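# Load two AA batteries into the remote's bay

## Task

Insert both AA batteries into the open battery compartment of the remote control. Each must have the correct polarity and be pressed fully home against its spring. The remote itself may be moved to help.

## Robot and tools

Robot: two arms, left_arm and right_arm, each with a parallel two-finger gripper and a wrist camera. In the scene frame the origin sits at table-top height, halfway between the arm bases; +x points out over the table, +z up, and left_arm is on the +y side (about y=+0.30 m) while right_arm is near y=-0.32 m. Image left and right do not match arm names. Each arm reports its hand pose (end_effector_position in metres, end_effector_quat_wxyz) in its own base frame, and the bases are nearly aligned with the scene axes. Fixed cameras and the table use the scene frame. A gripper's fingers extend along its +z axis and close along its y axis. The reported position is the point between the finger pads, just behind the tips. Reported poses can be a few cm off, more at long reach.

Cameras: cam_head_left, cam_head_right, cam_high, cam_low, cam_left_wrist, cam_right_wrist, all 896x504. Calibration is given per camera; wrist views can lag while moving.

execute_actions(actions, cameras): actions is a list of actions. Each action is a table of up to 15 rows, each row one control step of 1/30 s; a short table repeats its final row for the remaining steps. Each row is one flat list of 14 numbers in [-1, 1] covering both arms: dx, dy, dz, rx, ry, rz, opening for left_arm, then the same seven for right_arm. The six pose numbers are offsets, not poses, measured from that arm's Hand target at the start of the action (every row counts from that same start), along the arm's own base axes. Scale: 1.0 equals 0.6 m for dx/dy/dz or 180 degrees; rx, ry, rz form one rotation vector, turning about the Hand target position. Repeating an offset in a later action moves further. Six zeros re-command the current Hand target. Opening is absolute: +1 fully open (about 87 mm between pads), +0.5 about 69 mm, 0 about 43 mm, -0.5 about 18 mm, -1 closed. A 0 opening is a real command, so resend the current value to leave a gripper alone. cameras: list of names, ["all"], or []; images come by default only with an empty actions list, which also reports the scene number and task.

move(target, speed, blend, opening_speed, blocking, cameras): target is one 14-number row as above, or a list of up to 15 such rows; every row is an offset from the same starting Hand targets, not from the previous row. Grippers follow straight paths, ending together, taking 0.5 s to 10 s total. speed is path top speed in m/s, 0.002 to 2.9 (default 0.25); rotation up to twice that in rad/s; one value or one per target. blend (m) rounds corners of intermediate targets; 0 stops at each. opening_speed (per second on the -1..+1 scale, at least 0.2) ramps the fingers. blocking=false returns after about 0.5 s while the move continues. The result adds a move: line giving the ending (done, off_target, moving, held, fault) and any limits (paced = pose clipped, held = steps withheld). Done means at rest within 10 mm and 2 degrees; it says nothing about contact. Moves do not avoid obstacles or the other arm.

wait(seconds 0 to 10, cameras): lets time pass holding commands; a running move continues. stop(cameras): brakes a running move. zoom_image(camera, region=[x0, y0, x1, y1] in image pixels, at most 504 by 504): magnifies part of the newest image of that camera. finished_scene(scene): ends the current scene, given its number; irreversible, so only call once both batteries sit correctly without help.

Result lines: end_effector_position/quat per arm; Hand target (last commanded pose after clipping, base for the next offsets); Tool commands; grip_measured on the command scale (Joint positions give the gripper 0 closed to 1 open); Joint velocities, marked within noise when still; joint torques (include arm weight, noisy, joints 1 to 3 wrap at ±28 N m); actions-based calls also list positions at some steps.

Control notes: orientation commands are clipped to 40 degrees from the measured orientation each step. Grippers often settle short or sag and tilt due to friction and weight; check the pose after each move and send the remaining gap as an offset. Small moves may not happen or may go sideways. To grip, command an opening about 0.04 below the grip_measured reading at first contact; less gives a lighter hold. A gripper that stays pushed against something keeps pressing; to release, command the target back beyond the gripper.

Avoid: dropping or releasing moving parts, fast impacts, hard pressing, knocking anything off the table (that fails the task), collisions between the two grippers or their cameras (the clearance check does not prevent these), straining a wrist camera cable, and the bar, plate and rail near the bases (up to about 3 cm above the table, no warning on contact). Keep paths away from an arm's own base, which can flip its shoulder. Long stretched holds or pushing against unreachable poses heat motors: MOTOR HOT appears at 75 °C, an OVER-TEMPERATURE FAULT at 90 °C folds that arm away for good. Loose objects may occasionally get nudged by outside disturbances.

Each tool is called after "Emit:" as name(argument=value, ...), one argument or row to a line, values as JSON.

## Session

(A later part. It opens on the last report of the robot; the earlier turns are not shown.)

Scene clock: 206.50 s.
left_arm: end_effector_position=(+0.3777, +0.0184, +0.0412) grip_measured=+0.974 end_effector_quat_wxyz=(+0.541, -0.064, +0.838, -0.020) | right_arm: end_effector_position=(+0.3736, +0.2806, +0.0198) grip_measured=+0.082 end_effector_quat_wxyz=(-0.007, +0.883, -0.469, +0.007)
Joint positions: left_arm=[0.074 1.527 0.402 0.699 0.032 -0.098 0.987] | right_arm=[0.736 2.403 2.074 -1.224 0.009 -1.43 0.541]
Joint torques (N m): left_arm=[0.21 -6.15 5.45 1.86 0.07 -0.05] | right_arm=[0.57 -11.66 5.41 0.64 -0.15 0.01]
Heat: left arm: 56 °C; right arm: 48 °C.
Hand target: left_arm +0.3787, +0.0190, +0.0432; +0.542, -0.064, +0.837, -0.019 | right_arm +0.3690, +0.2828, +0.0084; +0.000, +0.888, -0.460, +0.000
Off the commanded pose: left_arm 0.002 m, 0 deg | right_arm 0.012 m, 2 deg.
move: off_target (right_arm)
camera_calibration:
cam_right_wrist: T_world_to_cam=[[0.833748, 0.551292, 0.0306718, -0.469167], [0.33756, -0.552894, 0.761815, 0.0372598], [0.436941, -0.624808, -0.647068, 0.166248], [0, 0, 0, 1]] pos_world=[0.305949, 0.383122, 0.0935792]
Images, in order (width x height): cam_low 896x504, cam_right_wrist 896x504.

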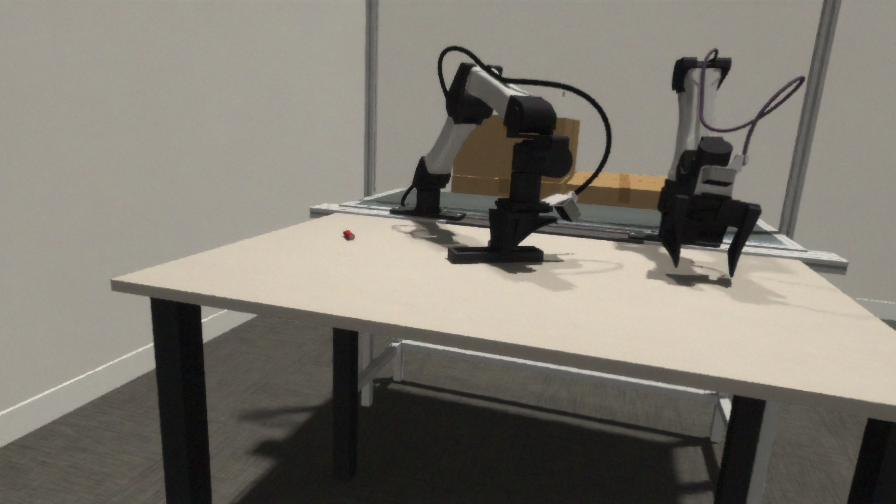

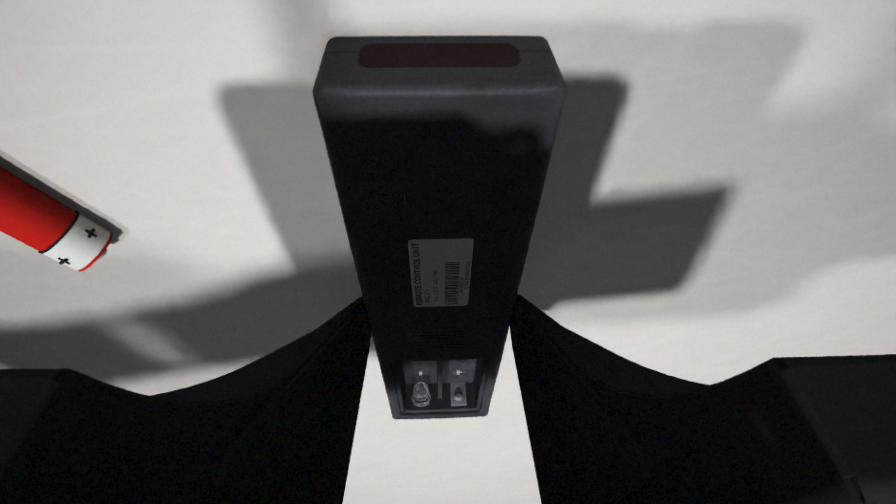

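Emit:
move(
  target=[
    [0,0,0,0,0,0,1, 0,0,0.003,0,0,0,0.6],
    [0,0,0,0,0,0,1, 0,0,0.15,0,0,0,0.6],
  ],
  speed=[0.05,0.15],
  opening_speed=0.8,
  cameras=["cam_right_wrist","cam_head_left","cam_head_right"],
)

Scene clock: 211.30 s.
left_arm: end_effector_position=(+0.3777, +0.0184, +0.0412) grip_measured=+0.974 end_effector_quat_wxyz=(+0.541, -0.064, +0.838, -0.020) | right_arm: end_effector_position=(+0.3726, +0.2796, +0.1013) grip_measured=+0.600 end_effector_quat_wxyz=(-0.009, +0.884, -0.468, +0.008)
Joint positions: left_arm=[0.074 1.527 0.402 0.699 0.032 -0.098 0.987] | right_arm=[0.736 2.433 2.454 -1.57 0.009 -1.432 0.8]
Joint torques (N m): left_arm=[0.36 -5.96 5.48 1.8 0.04 -0.11] | right_arm=[0.58 -11.66 8.27 0.35 -0.15 0.01]
Heat: left arm: 56 °C; right arm: 49 °C.
Hand target: left_arm +0.3787, +0.0190, +0.0432; +0.542, -0.064, +0.837, -0.019 | right_arm +0.3690, +0.2829, +0.0986; +0.000, +0.888, -0.460, +0.000
Off the commanded pose: left_arm 0.002 m, 0 deg | right_arm 0.006 m, 2 deg.
joint sent to its limit (right arm) — joint 4 (wrist pitch), lower limit. The joint targets still meet the commanded pose.
move: done
camera_calibration:
cam_right_wrist: T_world_to_cam=[[0.83287, 0.552415, 0.0341295, -0.47056], [0.33636, -0.554169, 0.761419, -0.0242294], [0.439533, -0.622683, -0.647361, 0.217302], [0, 0, 0, 1]] pos_world=[0.304554, 0.381828, 0.175182]
Images, in order (width x height): cam_head_left 896x504, cam_head_right 896x504, cam_right_wrist 896x504.

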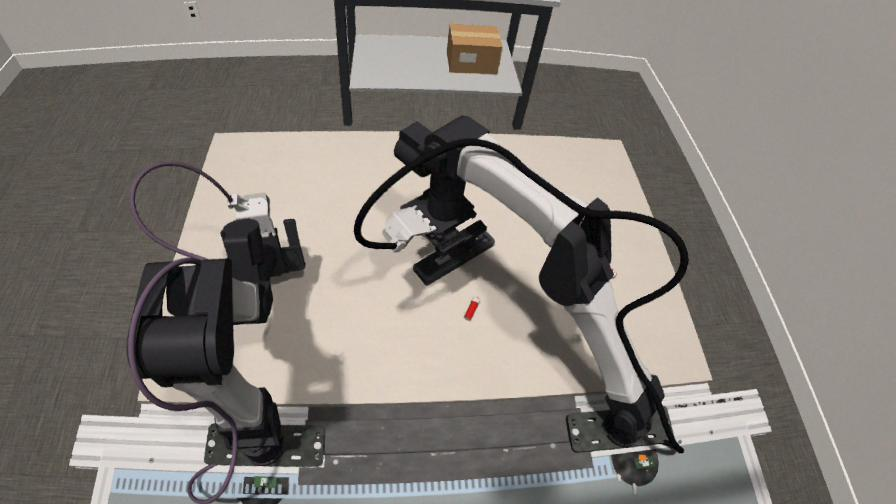

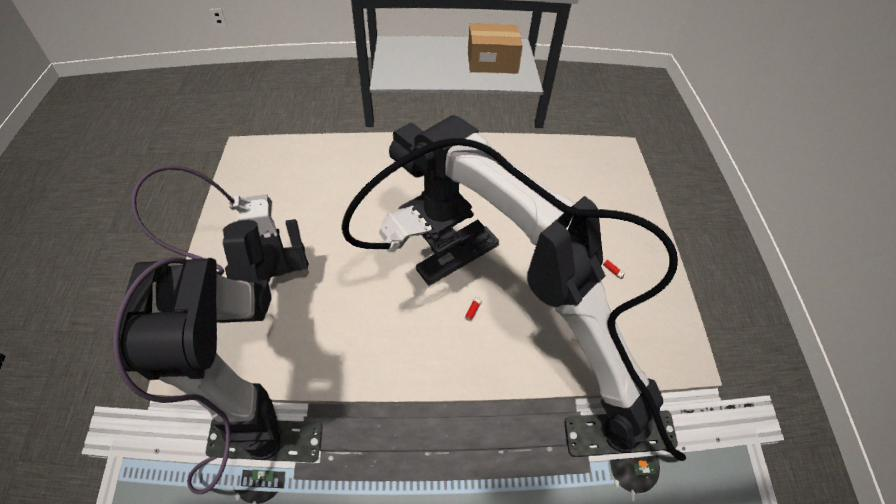

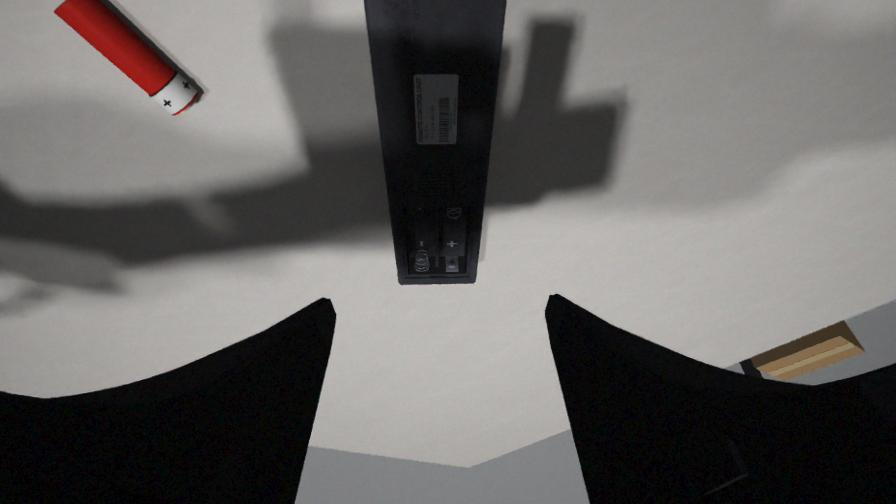

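Emit:
move(
  target=[0,0,0,0,0,0,1, -0.0983,-0.0882,0.169,0.2989,-0.0521,-0.4673,1],
  speed=0.3,
  cameras=["cam_right_wrist","cam_high"],
)

Scene clock: 228.77 s.
left_arm: end_effector_position=(+0.3777, +0.0184, +0.0412) grip_measured=+0.974 end_effector_quat_wxyz=(+0.541, -0.064, +0.838, -0.020) | right_arm: end_effector_position=(+0.3126, +0.2297, +0.1970) grip_measured=+1.000 end_effector_quat_wxyz=(+0.391, -0.278, +0.868, +0.124)
Joint positions: left_arm=[0.074 1.527 0.402 0.699 0.032 -0.098 0.987] | right_arm=[0.64 1.408 1.245 -0.562 0.018 0.013 1]
Joint velocities: left_arm=[-0.007 0.007 0.002 -0.066 0.007 -0.051 -0.06] | right_arm=[within noise]
Joint torques (N m): left_arm=[0.35 -5.96 5.49 1.81 0.08 -0.11] | right_arm=[0.64 -7.68 7.1 2.16 0.15 0.23]
Heat: left arm: 56 °C; right arm: 52 °C.
Hand target: left_arm +0.3787, +0.0190, +0.0432; +0.542, -0.064, +0.837, -0.019 | right_arm +0.3100, +0.2300, +0.2000; +0.399, -0.272, +0.867, +0.126
Off the commanded pose: left_arm 0.002 m, 0 deg | right_arm 0.004 m, 1 deg.
move: done
camera_calibration:
cam_right_wrist: T_world_to_cam=[[0.567059, -0.823676, 0.00123879, 0.00927927], [-0.823599, -0.566985, 0.0145802, 0.408115], [-0.011307, -0.0092881, -0.999893, 0.34404], [0, 0, 0, 1]] pos_world=[0.334751, 0.242233, 0.338041]
Images, in order (width x height): cam_high 896x504, cam_right_wrist 896x504.

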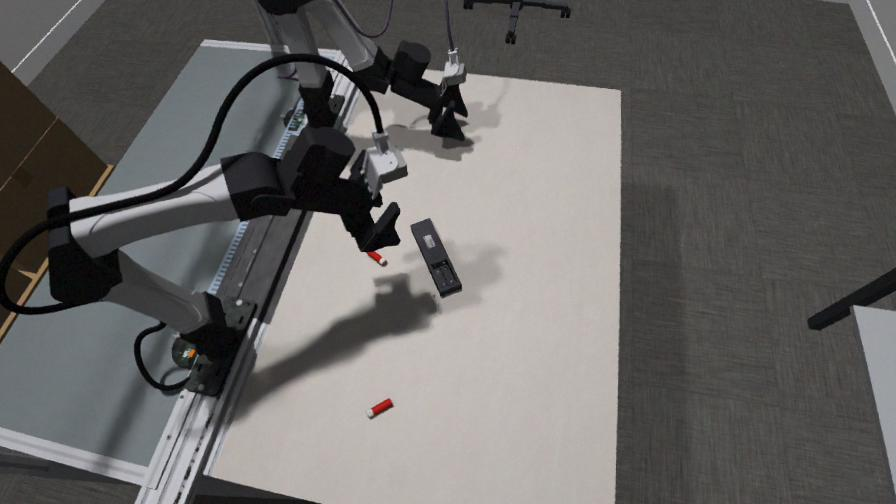

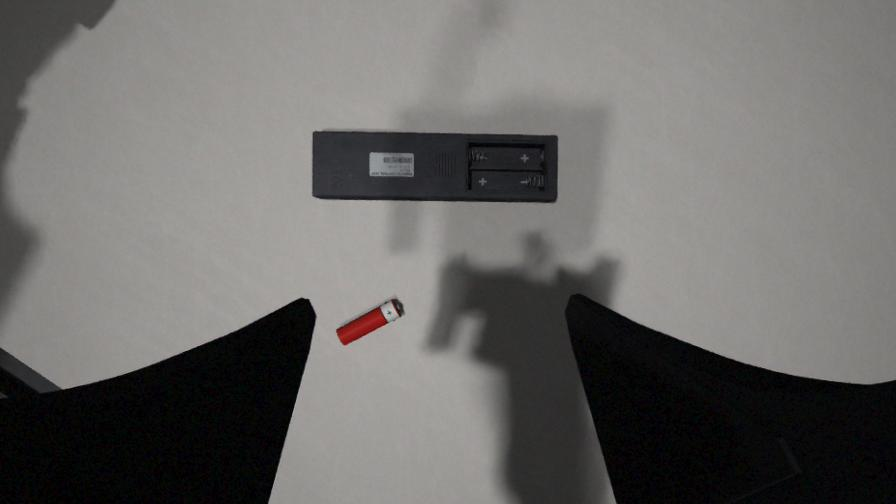

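Emit:
zoom_image(
  camera="cam_right_wrist",
  region=[455, 125, 565, 210],
)

Emit:
zoom_image(
  camera="cam_right_wrist",
  region=[320, 280, 420, 360],
)

Scaled by 4.582.

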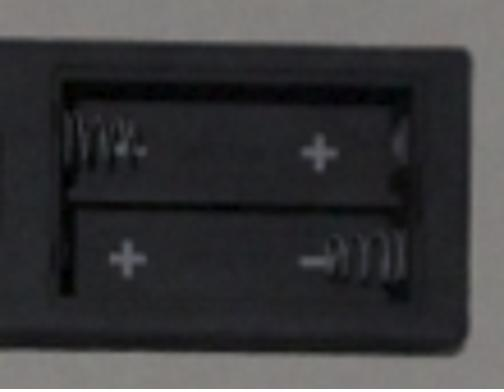

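Scaled by 5.040.

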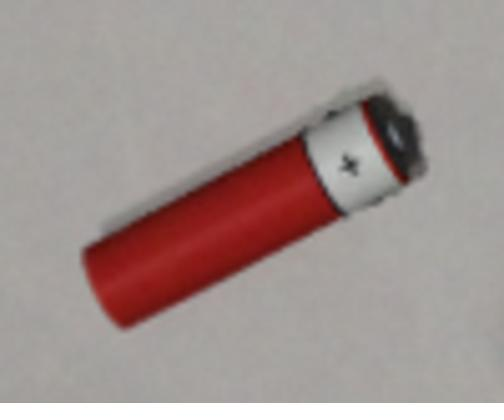

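Emit:
move(
  target=[0,0,0,0,0,0,1, -0.0737,0.0342,-0.2,-0.0169,0.2879,-0.3279,-0.1],
  speed=0.25,
  cameras=["cam_right_wrist","cam_head_right"],
)

Scene clock: 312.47 s.
left_arm: end_effector_position=(+0.3777, +0.0184, +0.0412) grip_measured=+0.974 end_effector_quat_wxyz=(+0.541, -0.064, +0.838, -0.020) | right_arm: end_effector_position=(+0.2620, +0.2474, +0.0766) grip_measured=-0.100 end_effector_quat_wxyz=(+0.004, +0.235, +0.972, -0.004)
Joint positions: left_arm=[0.074 1.527 0.402 0.699 0.032 -0.098 0.987] | right_arm=[0.658 1.985 1.631 -1.219 0.011 1.131 0.45]
Joint torques (N m): left_arm=[0.18 -5.78 5.53 1.85 0.01 -0.1] | right_arm=[-0.75 -8.83 9.73 0.33 -0.02 0.27]
Heat: left arm: 58 °C; right arm: 47 °C.
Hand target: left_arm +0.3787, +0.0190, +0.0432; +0.542, -0.064, +0.837, -0.019 | right_arm +0.2658, +0.2504, +0.0799; +0.000, +0.244, +0.970, +0.000
Off the commanded pose: left_arm 0.002 m, 0 deg | right_arm 0.006 m, 1 deg.
move: done
camera_calibration:
cam_right_wrist: T_world_to_cam=[[-0.465809, -0.884711, 0.0175381, 0.337231], [-0.577092, 0.31875, 0.751907, 0.0380752], [-0.670811, 0.340124, -0.659036, 0.283456], [0, 0, 0, 1]] pos_world=[0.369203, 0.189806, 0.152264]
Images, in order (width x height): cam_head_right 896x504, cam_right_wrist 896x504.

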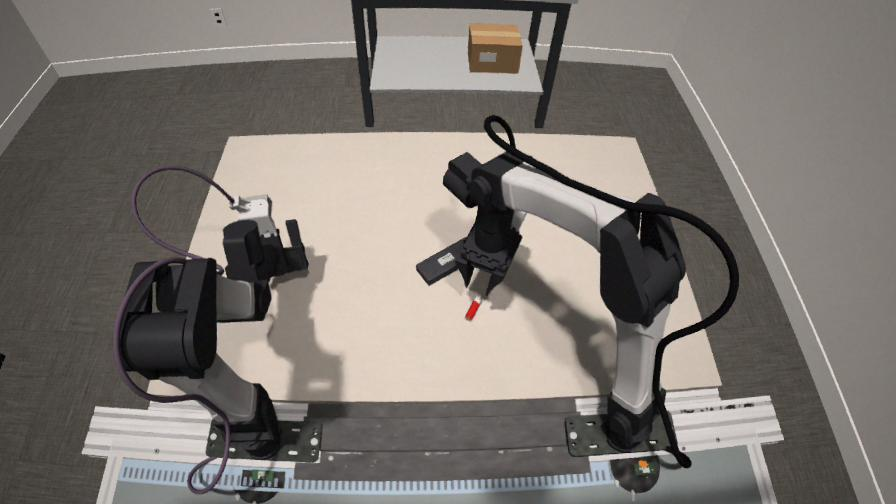

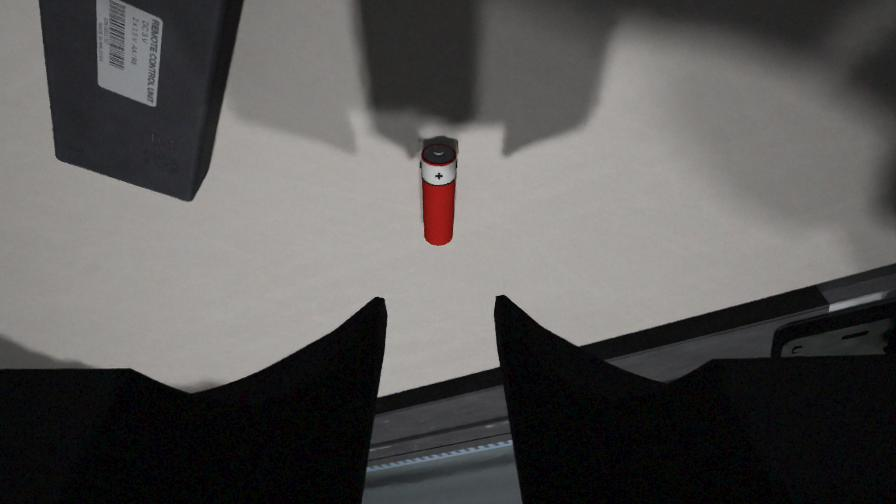

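Emit:
move(
  target=[0,0,0,0,0,0,1, 0.0043,-0.0023,-0.0915,0,0,0,-0.1],
  speed=0.1,
  cameras=["cam_right_wrist"],
)

Scene clock: 319.83 s.
left_arm: end_effector_position=(+0.3777, +0.0184, +0.0412) grip_measured=+0.974 end_effector_quat_wxyz=(+0.541, -0.064, +0.838, -0.020) | right_arm: end_effector_position=(+0.2679, +0.2501, +0.0305) grip_measured=-0.100 end_effector_quat_wxyz=(+0.007, +0.237, +0.971, +0.000)
Joint positions: left_arm=[0.074 1.527 0.402 0.699 0.032 -0.098 0.987] | right_arm=[0.653 2.034 1.516 -1.045 0.011 1.131 0.45]
Joint torques (N m): left_arm=[0.14 -5.78 5.55 1.84 0.04 -0.09] | right_arm=[-0.95 -9.24 5.91 0.61 -0.04 0.18]
Heat: left arm: 58 °C; right arm: 47 °C.
Hand target: left_arm +0.3787, +0.0190, +0.0432; +0.542, -0.064, +0.837, -0.019 | right_arm +0.2684, +0.2490, +0.0250; +0.000, +0.244, +0.970, +0.000
Off the commanded pose: left_arm 0.002 m, 0 deg | right_arm 0.006 m, 1 deg.
move: done
camera_calibration:
cam_right_wrist: T_world_to_cam=[[-0.470313, -0.882459, 0.00848334, 0.344063], [-0.580868, 0.316786, 0.749826, 0.0768893], [-0.664378, 0.347725, -0.661581, 0.25262], [0, 0, 0, 1]] pos_world=[0.374315, 0.191422, 0.106556]
Images, in order (width x height): cam_right_wrist 896x504.

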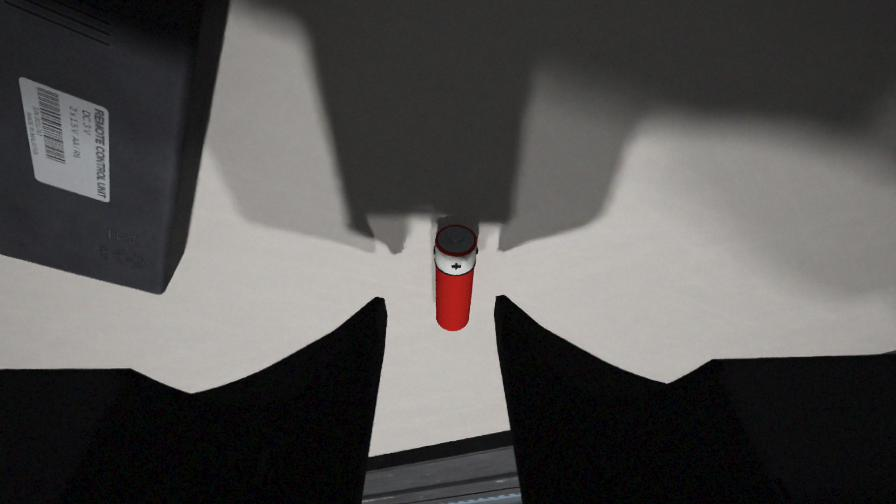

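Emit:
move(
  target=[0,0,0,0,0,0,1, -0.0027,-0.0052,-0.025,0,0,0,-0.1],
  speed=0.06,
  cameras=["cam_right_wrist"],
)

Scene clock: 323.80 s.
left_arm: end_effector_position=(+0.3777, +0.0184, +0.0412) grip_measured=+0.974 end_effector_quat_wxyz=(+0.541, -0.064, +0.838, -0.020) | right_arm: end_effector_position=(+0.2678, +0.2476, +0.0173) grip_measured=-0.100 end_effector_quat_wxyz=(+0.008, +0.240, +0.971, +0.002)
Joint positions: left_arm=[0.074 1.527 0.402 0.699 0.032 -0.098 0.987] | right_arm=[0.648 2.037 1.466 -0.986 0.01 1.131 0.45]
Joint torques (N m): left_arm=[0.14 -6.12 5.35 1.84 0.08 -0.14] | right_arm=[-0.81 -8.85 5.61 0.62 -0.03 0.14]
Heat: left arm: 58 °C; right arm: 46 °C.
Hand target: left_arm +0.3787, +0.0190, +0.0432; +0.542, -0.064, +0.837, -0.019 | right_arm +0.2668, +0.2459, +0.0101; +0.000, +0.244, +0.970, +0.000
Off the commanded pose: left_arm 0.002 m, 0 deg | right_arm 0.008 m, 1 deg.
move: done
camera_calibration:
cam_right_wrist: T_world_to_cam=[[-0.475051, -0.879954, 0.0027813, 0.34273], [-0.582635, 0.316907, 0.748402, 0.0879173], [-0.659441, 0.353909, -0.663239, 0.241846], [0, 0, 0, 1]] pos_world=[0.373521, 0.188133, 0.0936513]
Images, in order (width x height): cam_right_wrist 896x504.

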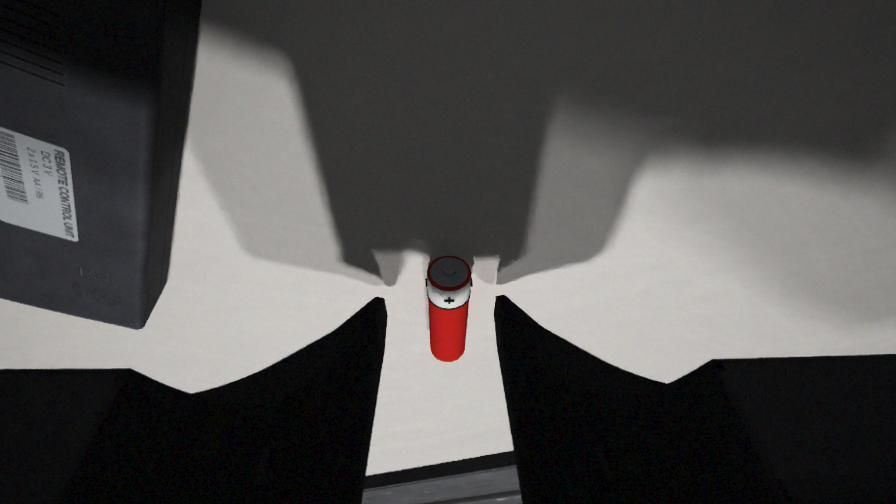

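Emit:
execute_actions(
  actions=[],
  cameras=["cam_low","cam_high"],
)

Emit:
zoom_image(
  camera="cam_low",
  region=[430, 190, 570, 270],
)

Emit:
zoom_image(
  camera="cam_high",
  region=[320, 190, 480, 300],
)

Scene clock: 326.87 s.
left_arm: end_effector_position=(+0.3777, +0.0184, +0.0412) grip_measured=+0.974 end_effector_quat_wxyz=(+0.541, -0.064, +0.838, -0.020) | right_arm: end_effector_position=(+0.2679, +0.2477, +0.0173) grip_measured=-0.100 end_effector_quat_wxyz=(+0.008, +0.240, +0.971, +0.002)
Joint positions: left_arm=[0.074 1.527 0.402 0.699 0.032 -0.098 0.987] | right_arm=[0.648 2.037 1.466 -0.986 0.01 1.131 0.45]
Joint velocities: within noise
Joint torques (N m): left_arm=[0.29 -6.15 5.35 1.89 0.13 -0.1] | right_arm=[-0.83 -8.87 5.6 0.63 -0.03 0.14]
Heat: left arm: 58 °C; right arm: 46 °C.
Hand target: left_arm +0.3787, +0.0190, +0.0432; +0.542, -0.064, +0.837, -0.019 | right_arm +0.2668, +0.2459, +0.0101; +0.000, +0.244, +0.970, +0.000
Tool commands: left_gripper/opening=+1.0 right_gripper/opening=-0.1
Off the commanded pose: left_arm 0.002 m, 0 deg | right_arm 0.008 m, 1 deg.
Images, in order (width x height): cam_high 896x504, cam_low 896x504.

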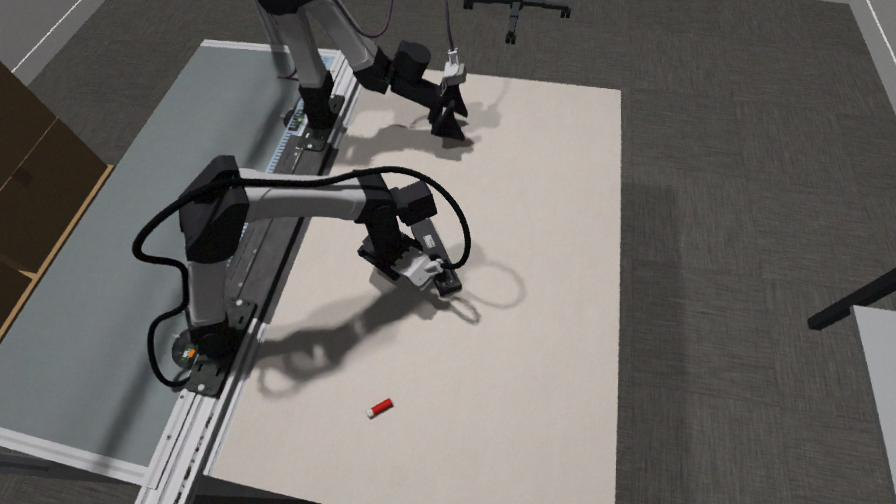

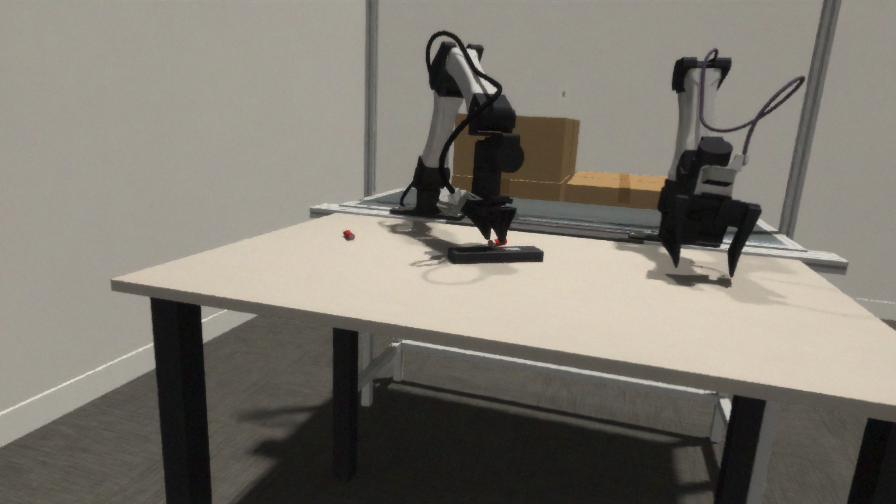

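Scaled by 3.600.

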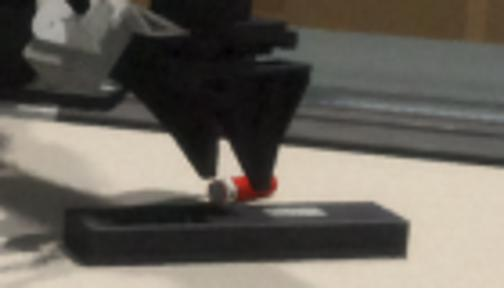

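Scaled by 3.150.

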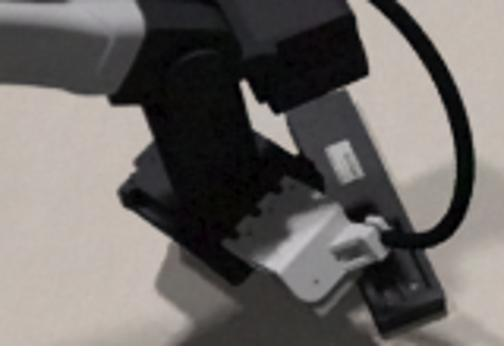

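Emit:
move(
  target=[0,0,0,0,0,0,1, 0,0,-0.0085,0,0,0,-0.1],
  speed=0.05,
)

Scene clock: 336.47 s.
left_arm: end_effector_position=(+0.3777, +0.0184, +0.0412) grip_measured=+0.974 end_effector_quat_wxyz=(+0.541, -0.064, +0.838, -0.020) | right_arm: end_effector_position=(+0.2678, +0.2476, +0.0120) grip_measured=-0.100 end_effector_quat_wxyz=(+0.008, +0.240, +0.971, +0.002)
Joint positions: left_arm=[0.074 1.527 0.402 0.699 0.032 -0.098 0.987] | right_arm=[0.648 2.044 1.455 -0.968 0.01 1.131 0.45]
Joint torques (N m): left_arm=[0.34 -5.96 5.34 1.85 0.07 -0.08] | right_arm=[-0.84 -8.92 5.57 0.62 -0.03 0.13]
Heat: left arm: 58 °C; right arm: 45 °C.
Hand target: left_arm +0.3787, +0.0190, +0.0432; +0.542, -0.064, +0.837, -0.019 | right_arm +0.2667, +0.2459, +0.0049; +0.000, +0.244, +0.970, +0.000
Off the commanded pose: left_arm 0.002 m, 0 deg | right_arm 0.007 m, 1 deg.
move: done

Emit:
move(
  target=[0,0,0,0,0,0,1, 0,0,0,0,0,0,-0.7],
  opening_speed=0.5,
  cameras=["cam_right_wrist"],
)

Scene clock: 342.70 s.
left_arm: end_effector_position=(+0.3777, +0.0184, +0.0412) grip_measured=+0.974 end_effector_quat_wxyz=(+0.541, -0.064, +0.838, -0.020) | right_arm: end_effector_position=(+0.2679, +0.2477, +0.0120) grip_measured=-0.593 end_effector_quat_wxyz=(+0.008, +0.240, +0.971, +0.002)
Joint positions: left_arm=[0.074 1.527 0.402 0.699 0.032 -0.098 0.987] | right_arm=[0.648 2.044 1.455 -0.968 0.01 1.131 0.203]
Joint torques (N m): left_arm=[0.32 -6.08 5.42 1.83 0.01 -0.13] | right_arm=[-0.84 -8.92 5.57 0.63 -0.03 0.13]
Heat: left arm: 59 °C; right arm: 46 °C.
Hand target: left_arm +0.3787, +0.0190, +0.0432; +0.542, -0.064, +0.837, -0.019 | right_arm +0.2667, +0.2459, +0.0049; +0.000, +0.244, +0.970, +0.000
Off the commanded pose: left_arm 0.002 m, 0 deg | right_arm 0.007 m, 1 deg.
move: done
camera_calibration:
cam_right_wrist: T_world_to_cam=[[-0.475051, -0.879954, 0.0027813, 0.34288], [-0.582635, 0.316907, 0.748402, 0.0919104], [-0.659441, 0.353909, -0.663239, 0.238362], [0, 0, 0, 1]] pos_world=[0.373621, 0.188233, 0.0883513]
Images, in order (width x height): cam_right_wrist 896x504.

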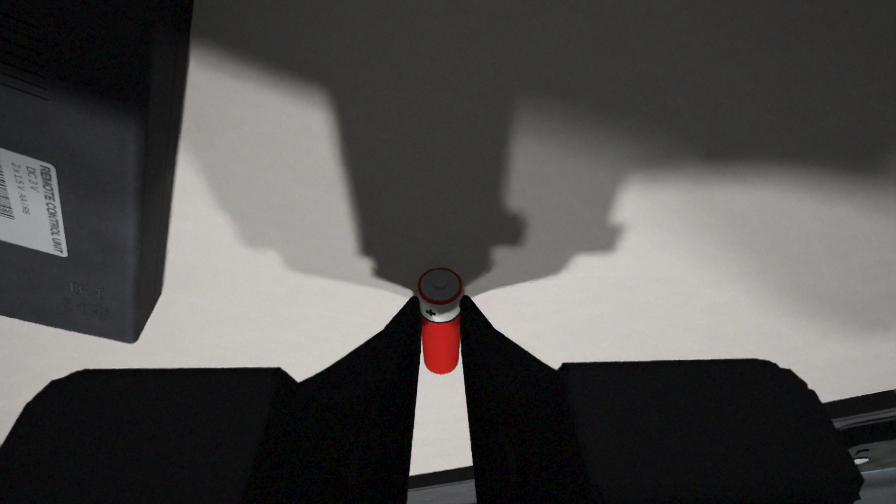

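Emit:
move(
  target=[
    [-0.1,-0.25,0.1,0.018,-0.0007,-0.17,1, 0,0,0.133,0,0,0,-0.7],
    [-0.1245,-0.40,0.028,0.0372,-0.0014,-0.3458,1, 0.2763,-0.0832,0.1252,0,0,-0.1572,-0.7],
  ],
  speed=0.2,
  blend=[0.03,0],
  cameras=["all"],
)

Scene clock: 355.10 s.
left_arm: end_effector_position=(+0.2981, -0.2147, +0.0538) grip_measured=+0.974 end_effector_quat_wxyz=(+0.449, +0.399, +0.760, -0.249) | right_arm: end_effector_position=(+0.4319, +0.1947, +0.0814) grip_measured=-0.593 end_effector_quat_wxyz=(+0.009, +0.468, +0.884, +0.003)
Joint positions: left_arm=[-0.424 1.463 0.52 0.377 0.492 0.269 0.987] | right_arm=[0.342 2.52 2.537 -1.572 0.009 1.315 0.203]
Joint torques (N m): left_arm=[-0.31 -4.41 7.21 1.91 0.29 -0.01] | right_arm=[-0.36 -11.9 9.13 0.32 -0.02 0.25]
Heat: left arm: 59 °C; right arm: 47 °C.
Hand target: left_arm +0.3040, -0.2210, +0.0600; +0.459, +0.408, +0.749, -0.250 | right_arm +0.4325, +0.1959, +0.0800; +0.000, +0.474, +0.881, +0.000
Off the commanded pose: left_arm 0.011 m, 2 deg | right_arm 0.002 m, 1 deg.
joint sent to its limit (right arm) — joint 4 (wrist pitch), lower limit. The joint targets still meet the commanded pose.
move: off_target (left_arm)
camera_calibration:
cam_left_wrist: T_world_to_cam=[[-0.829485, -0.558324, 0.0151211, 0.125125], [-0.548285, 0.808812, -0.212618, 0.371337], [0.106479, -0.184654, -0.977018, 0.125886], [0, 0, 0, 1]] pos_world=[0.293983, -0.207236, 0.200053]
cam_right_wrist: T_world_to_cam=[[-0.832907, -0.553407, -0.0026573, 0.465273], [-0.367795, 0.54995, 0.749855, 0.0140652], [-0.413514, 0.625536, -0.661597, 0.252054], [0, 0, 0, 1]] pos_world=[0.49693, 0.0920816, 0.157448]

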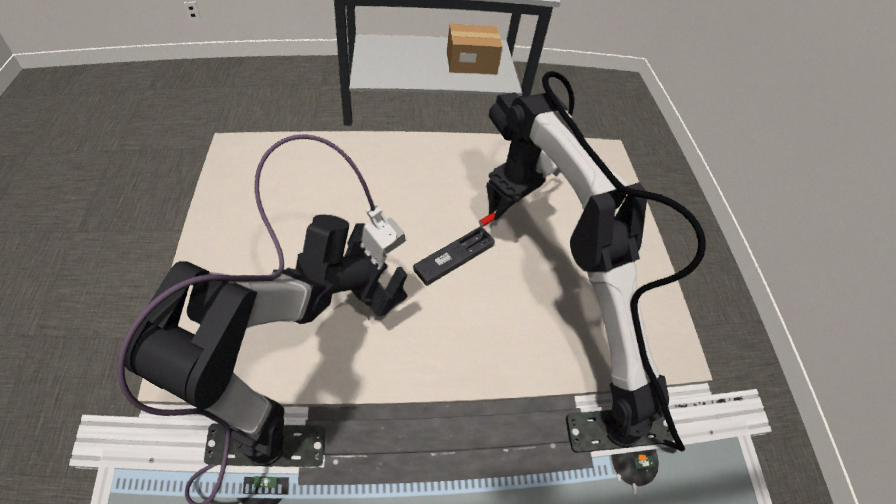

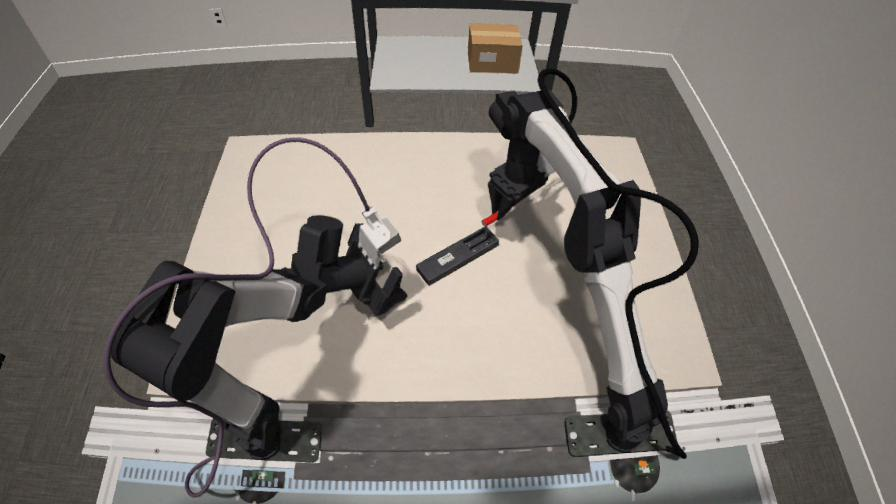

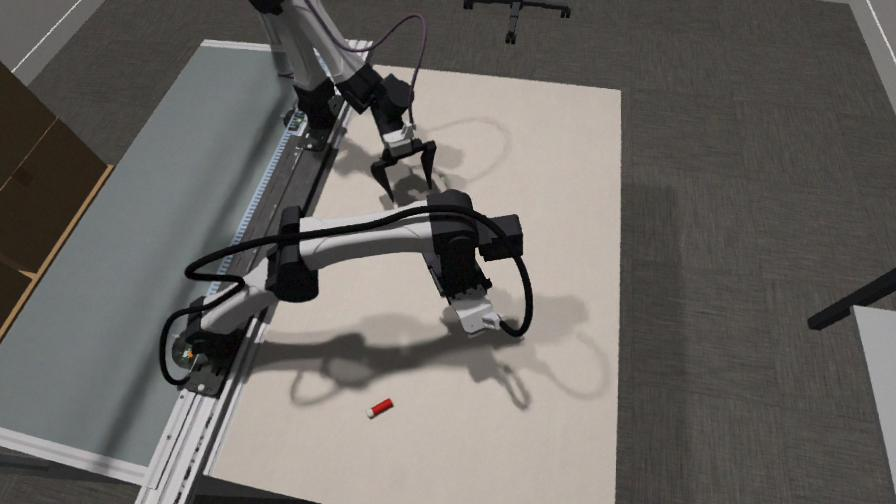

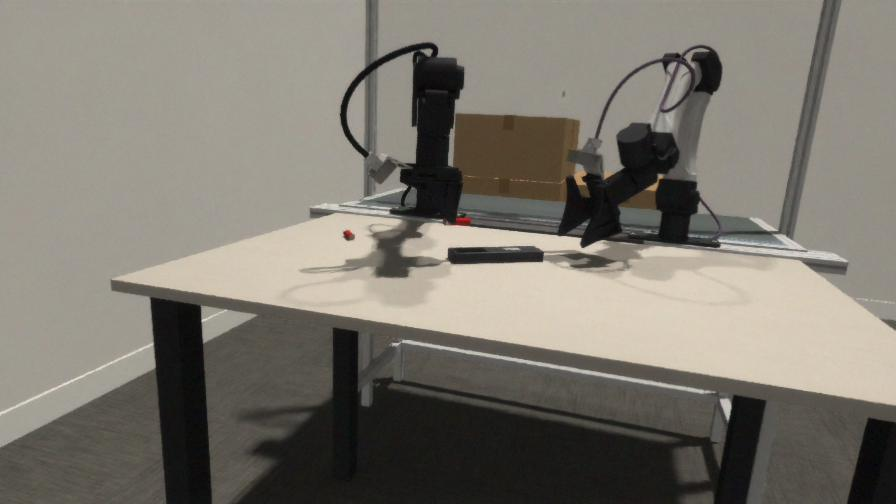

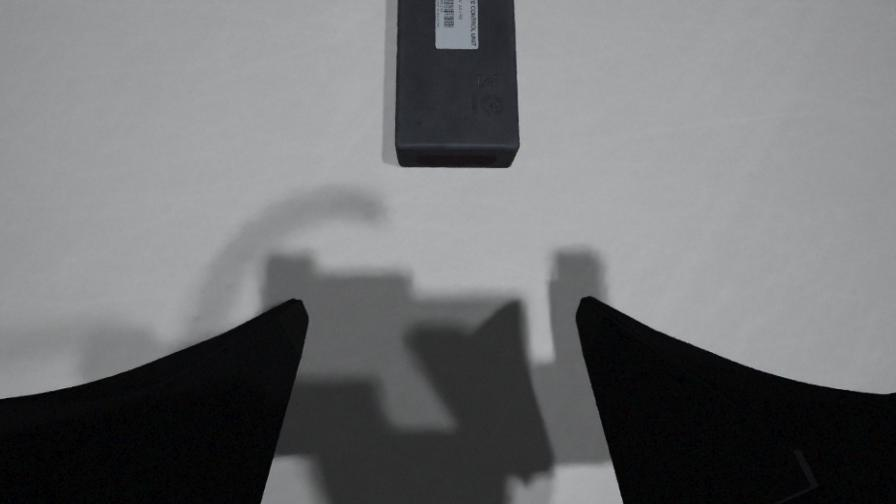

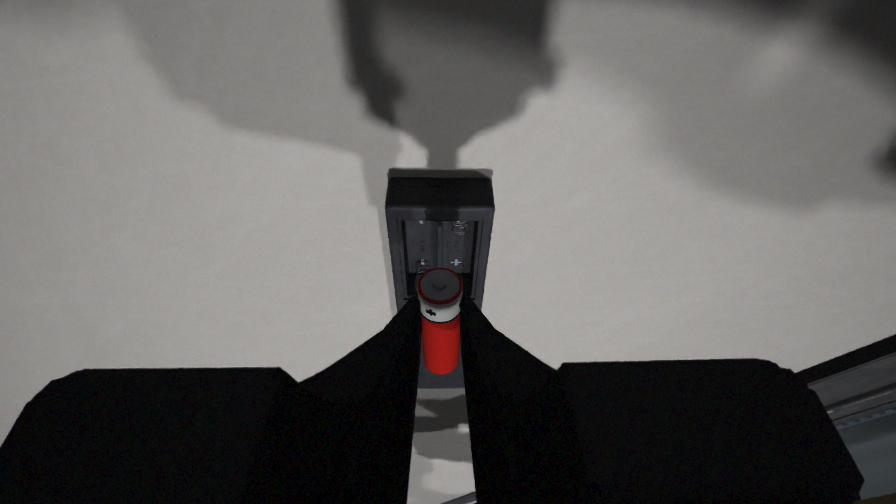

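Emit:
move(
  target=[0.0393,-0.0763,-0.05,0,0,0,1, 0,0,0,0,0,0,-0.7],
  speed=0.12,
  cameras=["cam_left_wrist","cam_low"],
)

Scene clock: 371.23 s.
left_arm: end_effector_position=(+0.3210, -0.2618, +0.0269) grip_measured=+0.974 end_effector_quat_wxyz=(+0.451, +0.409, +0.752, -0.253) | right_arm: end_effector_position=(+0.4318, +0.1946, +0.0814) grip_measured=-0.593 end_effector_quat_wxyz=(+0.009, +0.468, +0.884, +0.003)
Joint positions: left_arm=[-0.532 1.725 0.626 0.564 0.418 0.223 0.987] | right_arm=[0.342 2.52 2.537 -1.572 0.009 1.315 0.203]
Joint torques (N m): left_arm=[-0.25 -6.08 6.52 1.95 0.09 -0.1] | right_arm=[-0.32 -11.88 9.14 0.34 -0.02 0.25]
Heat: left arm: 59 °C; right arm: 49 °C.
Hand target: left_arm +0.3276, -0.2667, +0.0301; +0.459, +0.408, +0.749, -0.250 | right_arm +0.4325, +0.1959, +0.0800; +0.000, +0.474, +0.881, +0.000
Off the commanded pose: left_arm 0.009 m, 1 deg | right_arm 0.002 m, 1 deg.
joint sent to its limit (right arm) — joint 4 (wrist pitch), lower limit. The joint targets still meet the commanded pose.
move: done
camera_calibration:
cam_left_wrist: T_world_to_cam=[[-0.84255, -0.538568, 0.0073277, 0.127696], [-0.526824, 0.821193, -0.219316, 0.412783], [0.112099, -0.188645, -0.975626, 0.0855565], [0, 0, 0, 1]] pos_world=[0.315464, -0.254062, 0.173065]
Images, in order (width x height): cam_low 896x504, cam_left_wrist 896x504.

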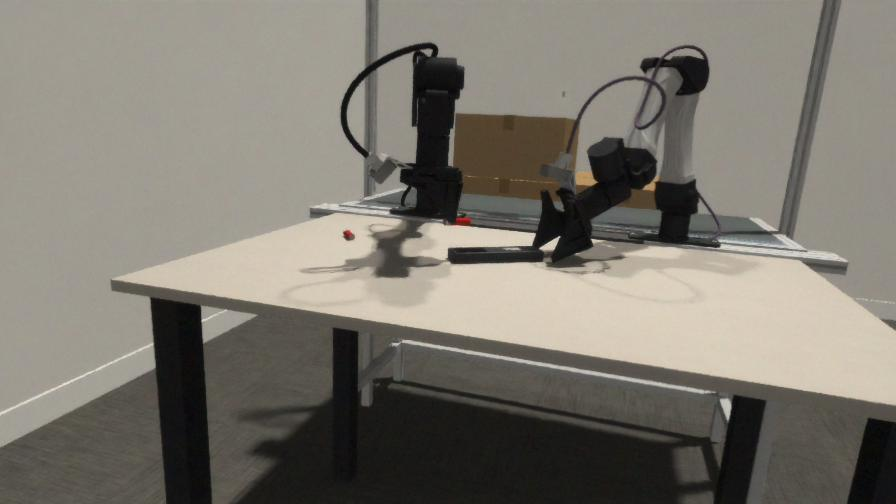

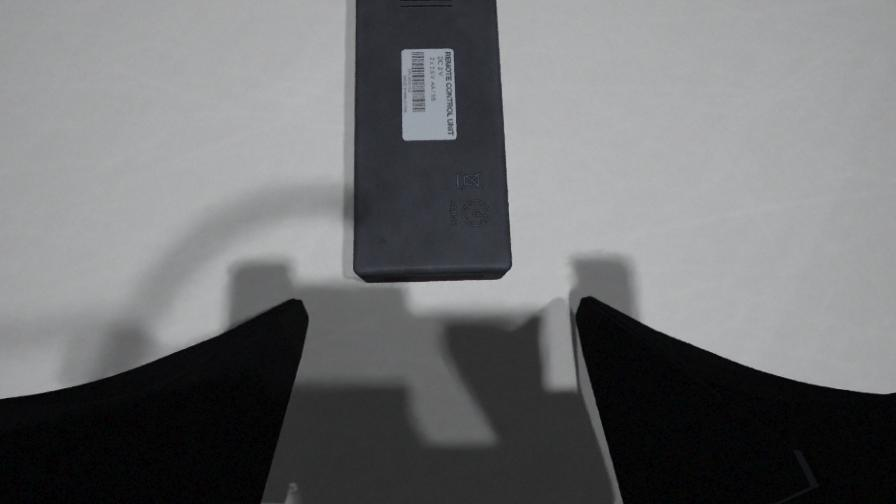

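Emit:
zoom_image(
  camera="cam_low",
  region=[440, 180, 640, 290],
)

Scaled by 2.520.

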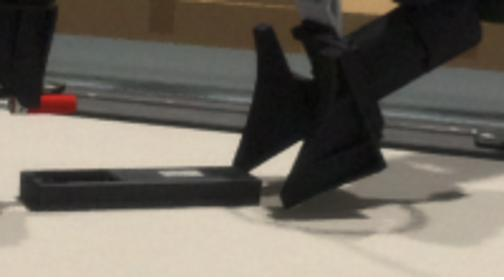

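Emit:
move(
  target=[0.0387,-0.0442,0.0017,0,0,0.011,1, 0,0,0,0,0,0,-0.7],
  speed=0.08,
  cameras=["cam_left_wrist"],
)

Scene clock: 384.63 s.
left_arm: end_effector_position=(+0.3471, -0.2895, +0.0317) grip_measured=+0.974 end_effector_quat_wxyz=(+0.463, +0.396, +0.754, -0.245) | right_arm: end_effector_position=(+0.4318, +0.1946, +0.0814) grip_measured=-0.593 end_effector_quat_wxyz=(+0.009, +0.468, +0.884, +0.003)
Joint positions: left_arm=[-0.578 1.823 0.757 0.565 0.348 0.181 0.987] | right_arm=[0.342 2.52 2.537 -1.572 0.009 1.315 0.203]
Joint torques (N m): left_arm=[-0.24 -7.09 6.93 1.79 0.11 -0.12] | right_arm=[-0.34 -11.88 9.11 0.33 -0.02 0.25]
Heat: left arm: 60 °C; right arm: 50 °C.
Hand target: left_arm +0.3506, -0.2934, +0.0309; +0.463, +0.395, +0.756, -0.242 | right_arm +0.4325, +0.1959, +0.0800; +0.000, +0.474, +0.881, +0.000
Off the commanded pose: left_arm 0.005 m, 0 deg | right_arm 0.002 m, 1 deg.
joint sent to its limit (right arm) — joint 4 (wrist pitch), lower limit. The joint targets still meet the commanded pose.
move: done
camera_calibration:
cam_left_wrist: T_world_to_cam=[[-0.823761, -0.566936, -0.00114639, 0.1203], [-0.550829, 0.800833, -0.235062, 0.453333], [0.134183, -0.193003, -0.97198, 0.0731405], [0, 0, 0, 1]] pos_world=[0.338993, -0.280725, 0.17779]
Images, in order (width x height): cam_left_wrist 896x504.

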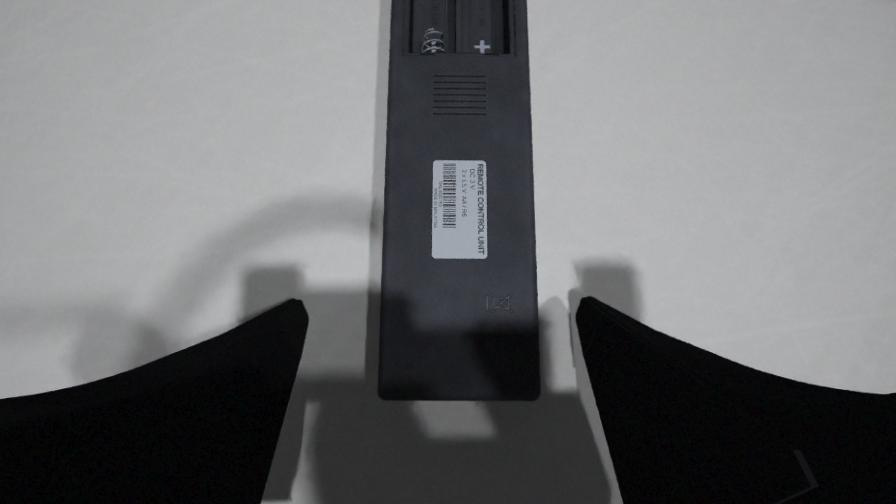

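Emit:
move(
  target=[-0.0075,-0.0052,-0.010,0,0,0,1, 0,0,0,0,0,0,-0.7],
  speed=0.05,
  cameras=["cam_left_wrist","cam_low"],
)

Scene clock: 394.63 s.
left_arm: end_effector_position=(+0.3453, -0.2938, +0.0281) grip_measured=+0.974 end_effector_quat_wxyz=(+0.462, +0.396, +0.755, -0.244) | right_arm: end_effector_position=(+0.4318, +0.1946, +0.0814) grip_measured=-0.593 end_effector_quat_wxyz=(+0.009, +0.468, +0.884, +0.003)
Joint positions: left_arm=[-0.593 1.837 0.757 0.579 0.334 0.174 0.987] | right_arm=[0.342 2.52 2.537 -1.572 0.009 1.315 0.203]
Joint torques (N m): left_arm=[-0.65 -7.04 5.5 1.89 0.08 -0.1] | right_arm=[-0.32 -11.86 9.11 0.34 -0.03 0.25]
Heat: left arm: 59 °C; right arm: 51 °C.
Hand target: left_arm +0.3463, -0.2964, +0.0251; +0.463, +0.395, +0.756, -0.242 | right_arm +0.4325, +0.1959, +0.0800; +0.000, +0.474, +0.881, +0.000
Off the commanded pose: left_arm 0.004 m, 0 deg | right_arm 0.002 m, 1 deg.
joint sent to its limit (right arm) — joint 4 (wrist pitch), lower limit. The joint targets still meet the commanded pose.
move: done
camera_calibration:
cam_left_wrist: T_world_to_cam=[[-0.823203, -0.567746, -0.000883855, 0.115881], [-0.551903, 0.800595, -0.233345, 0.455148], [0.133188, -0.191602, -0.972394, 0.069806], [0, 0, 0, 1]] pos_world=[0.337294, -0.285224, 0.174188]
Images, in order (width x height): cam_low 896x504, cam_left_wrist 896x504.

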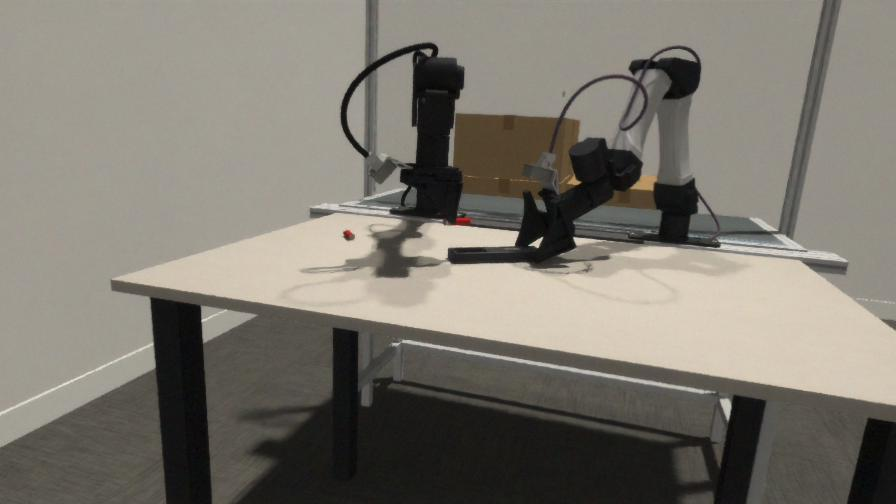

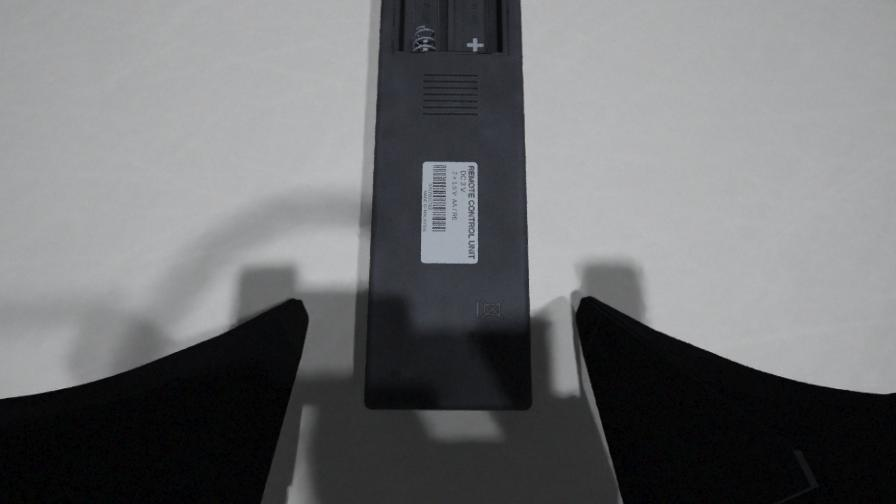

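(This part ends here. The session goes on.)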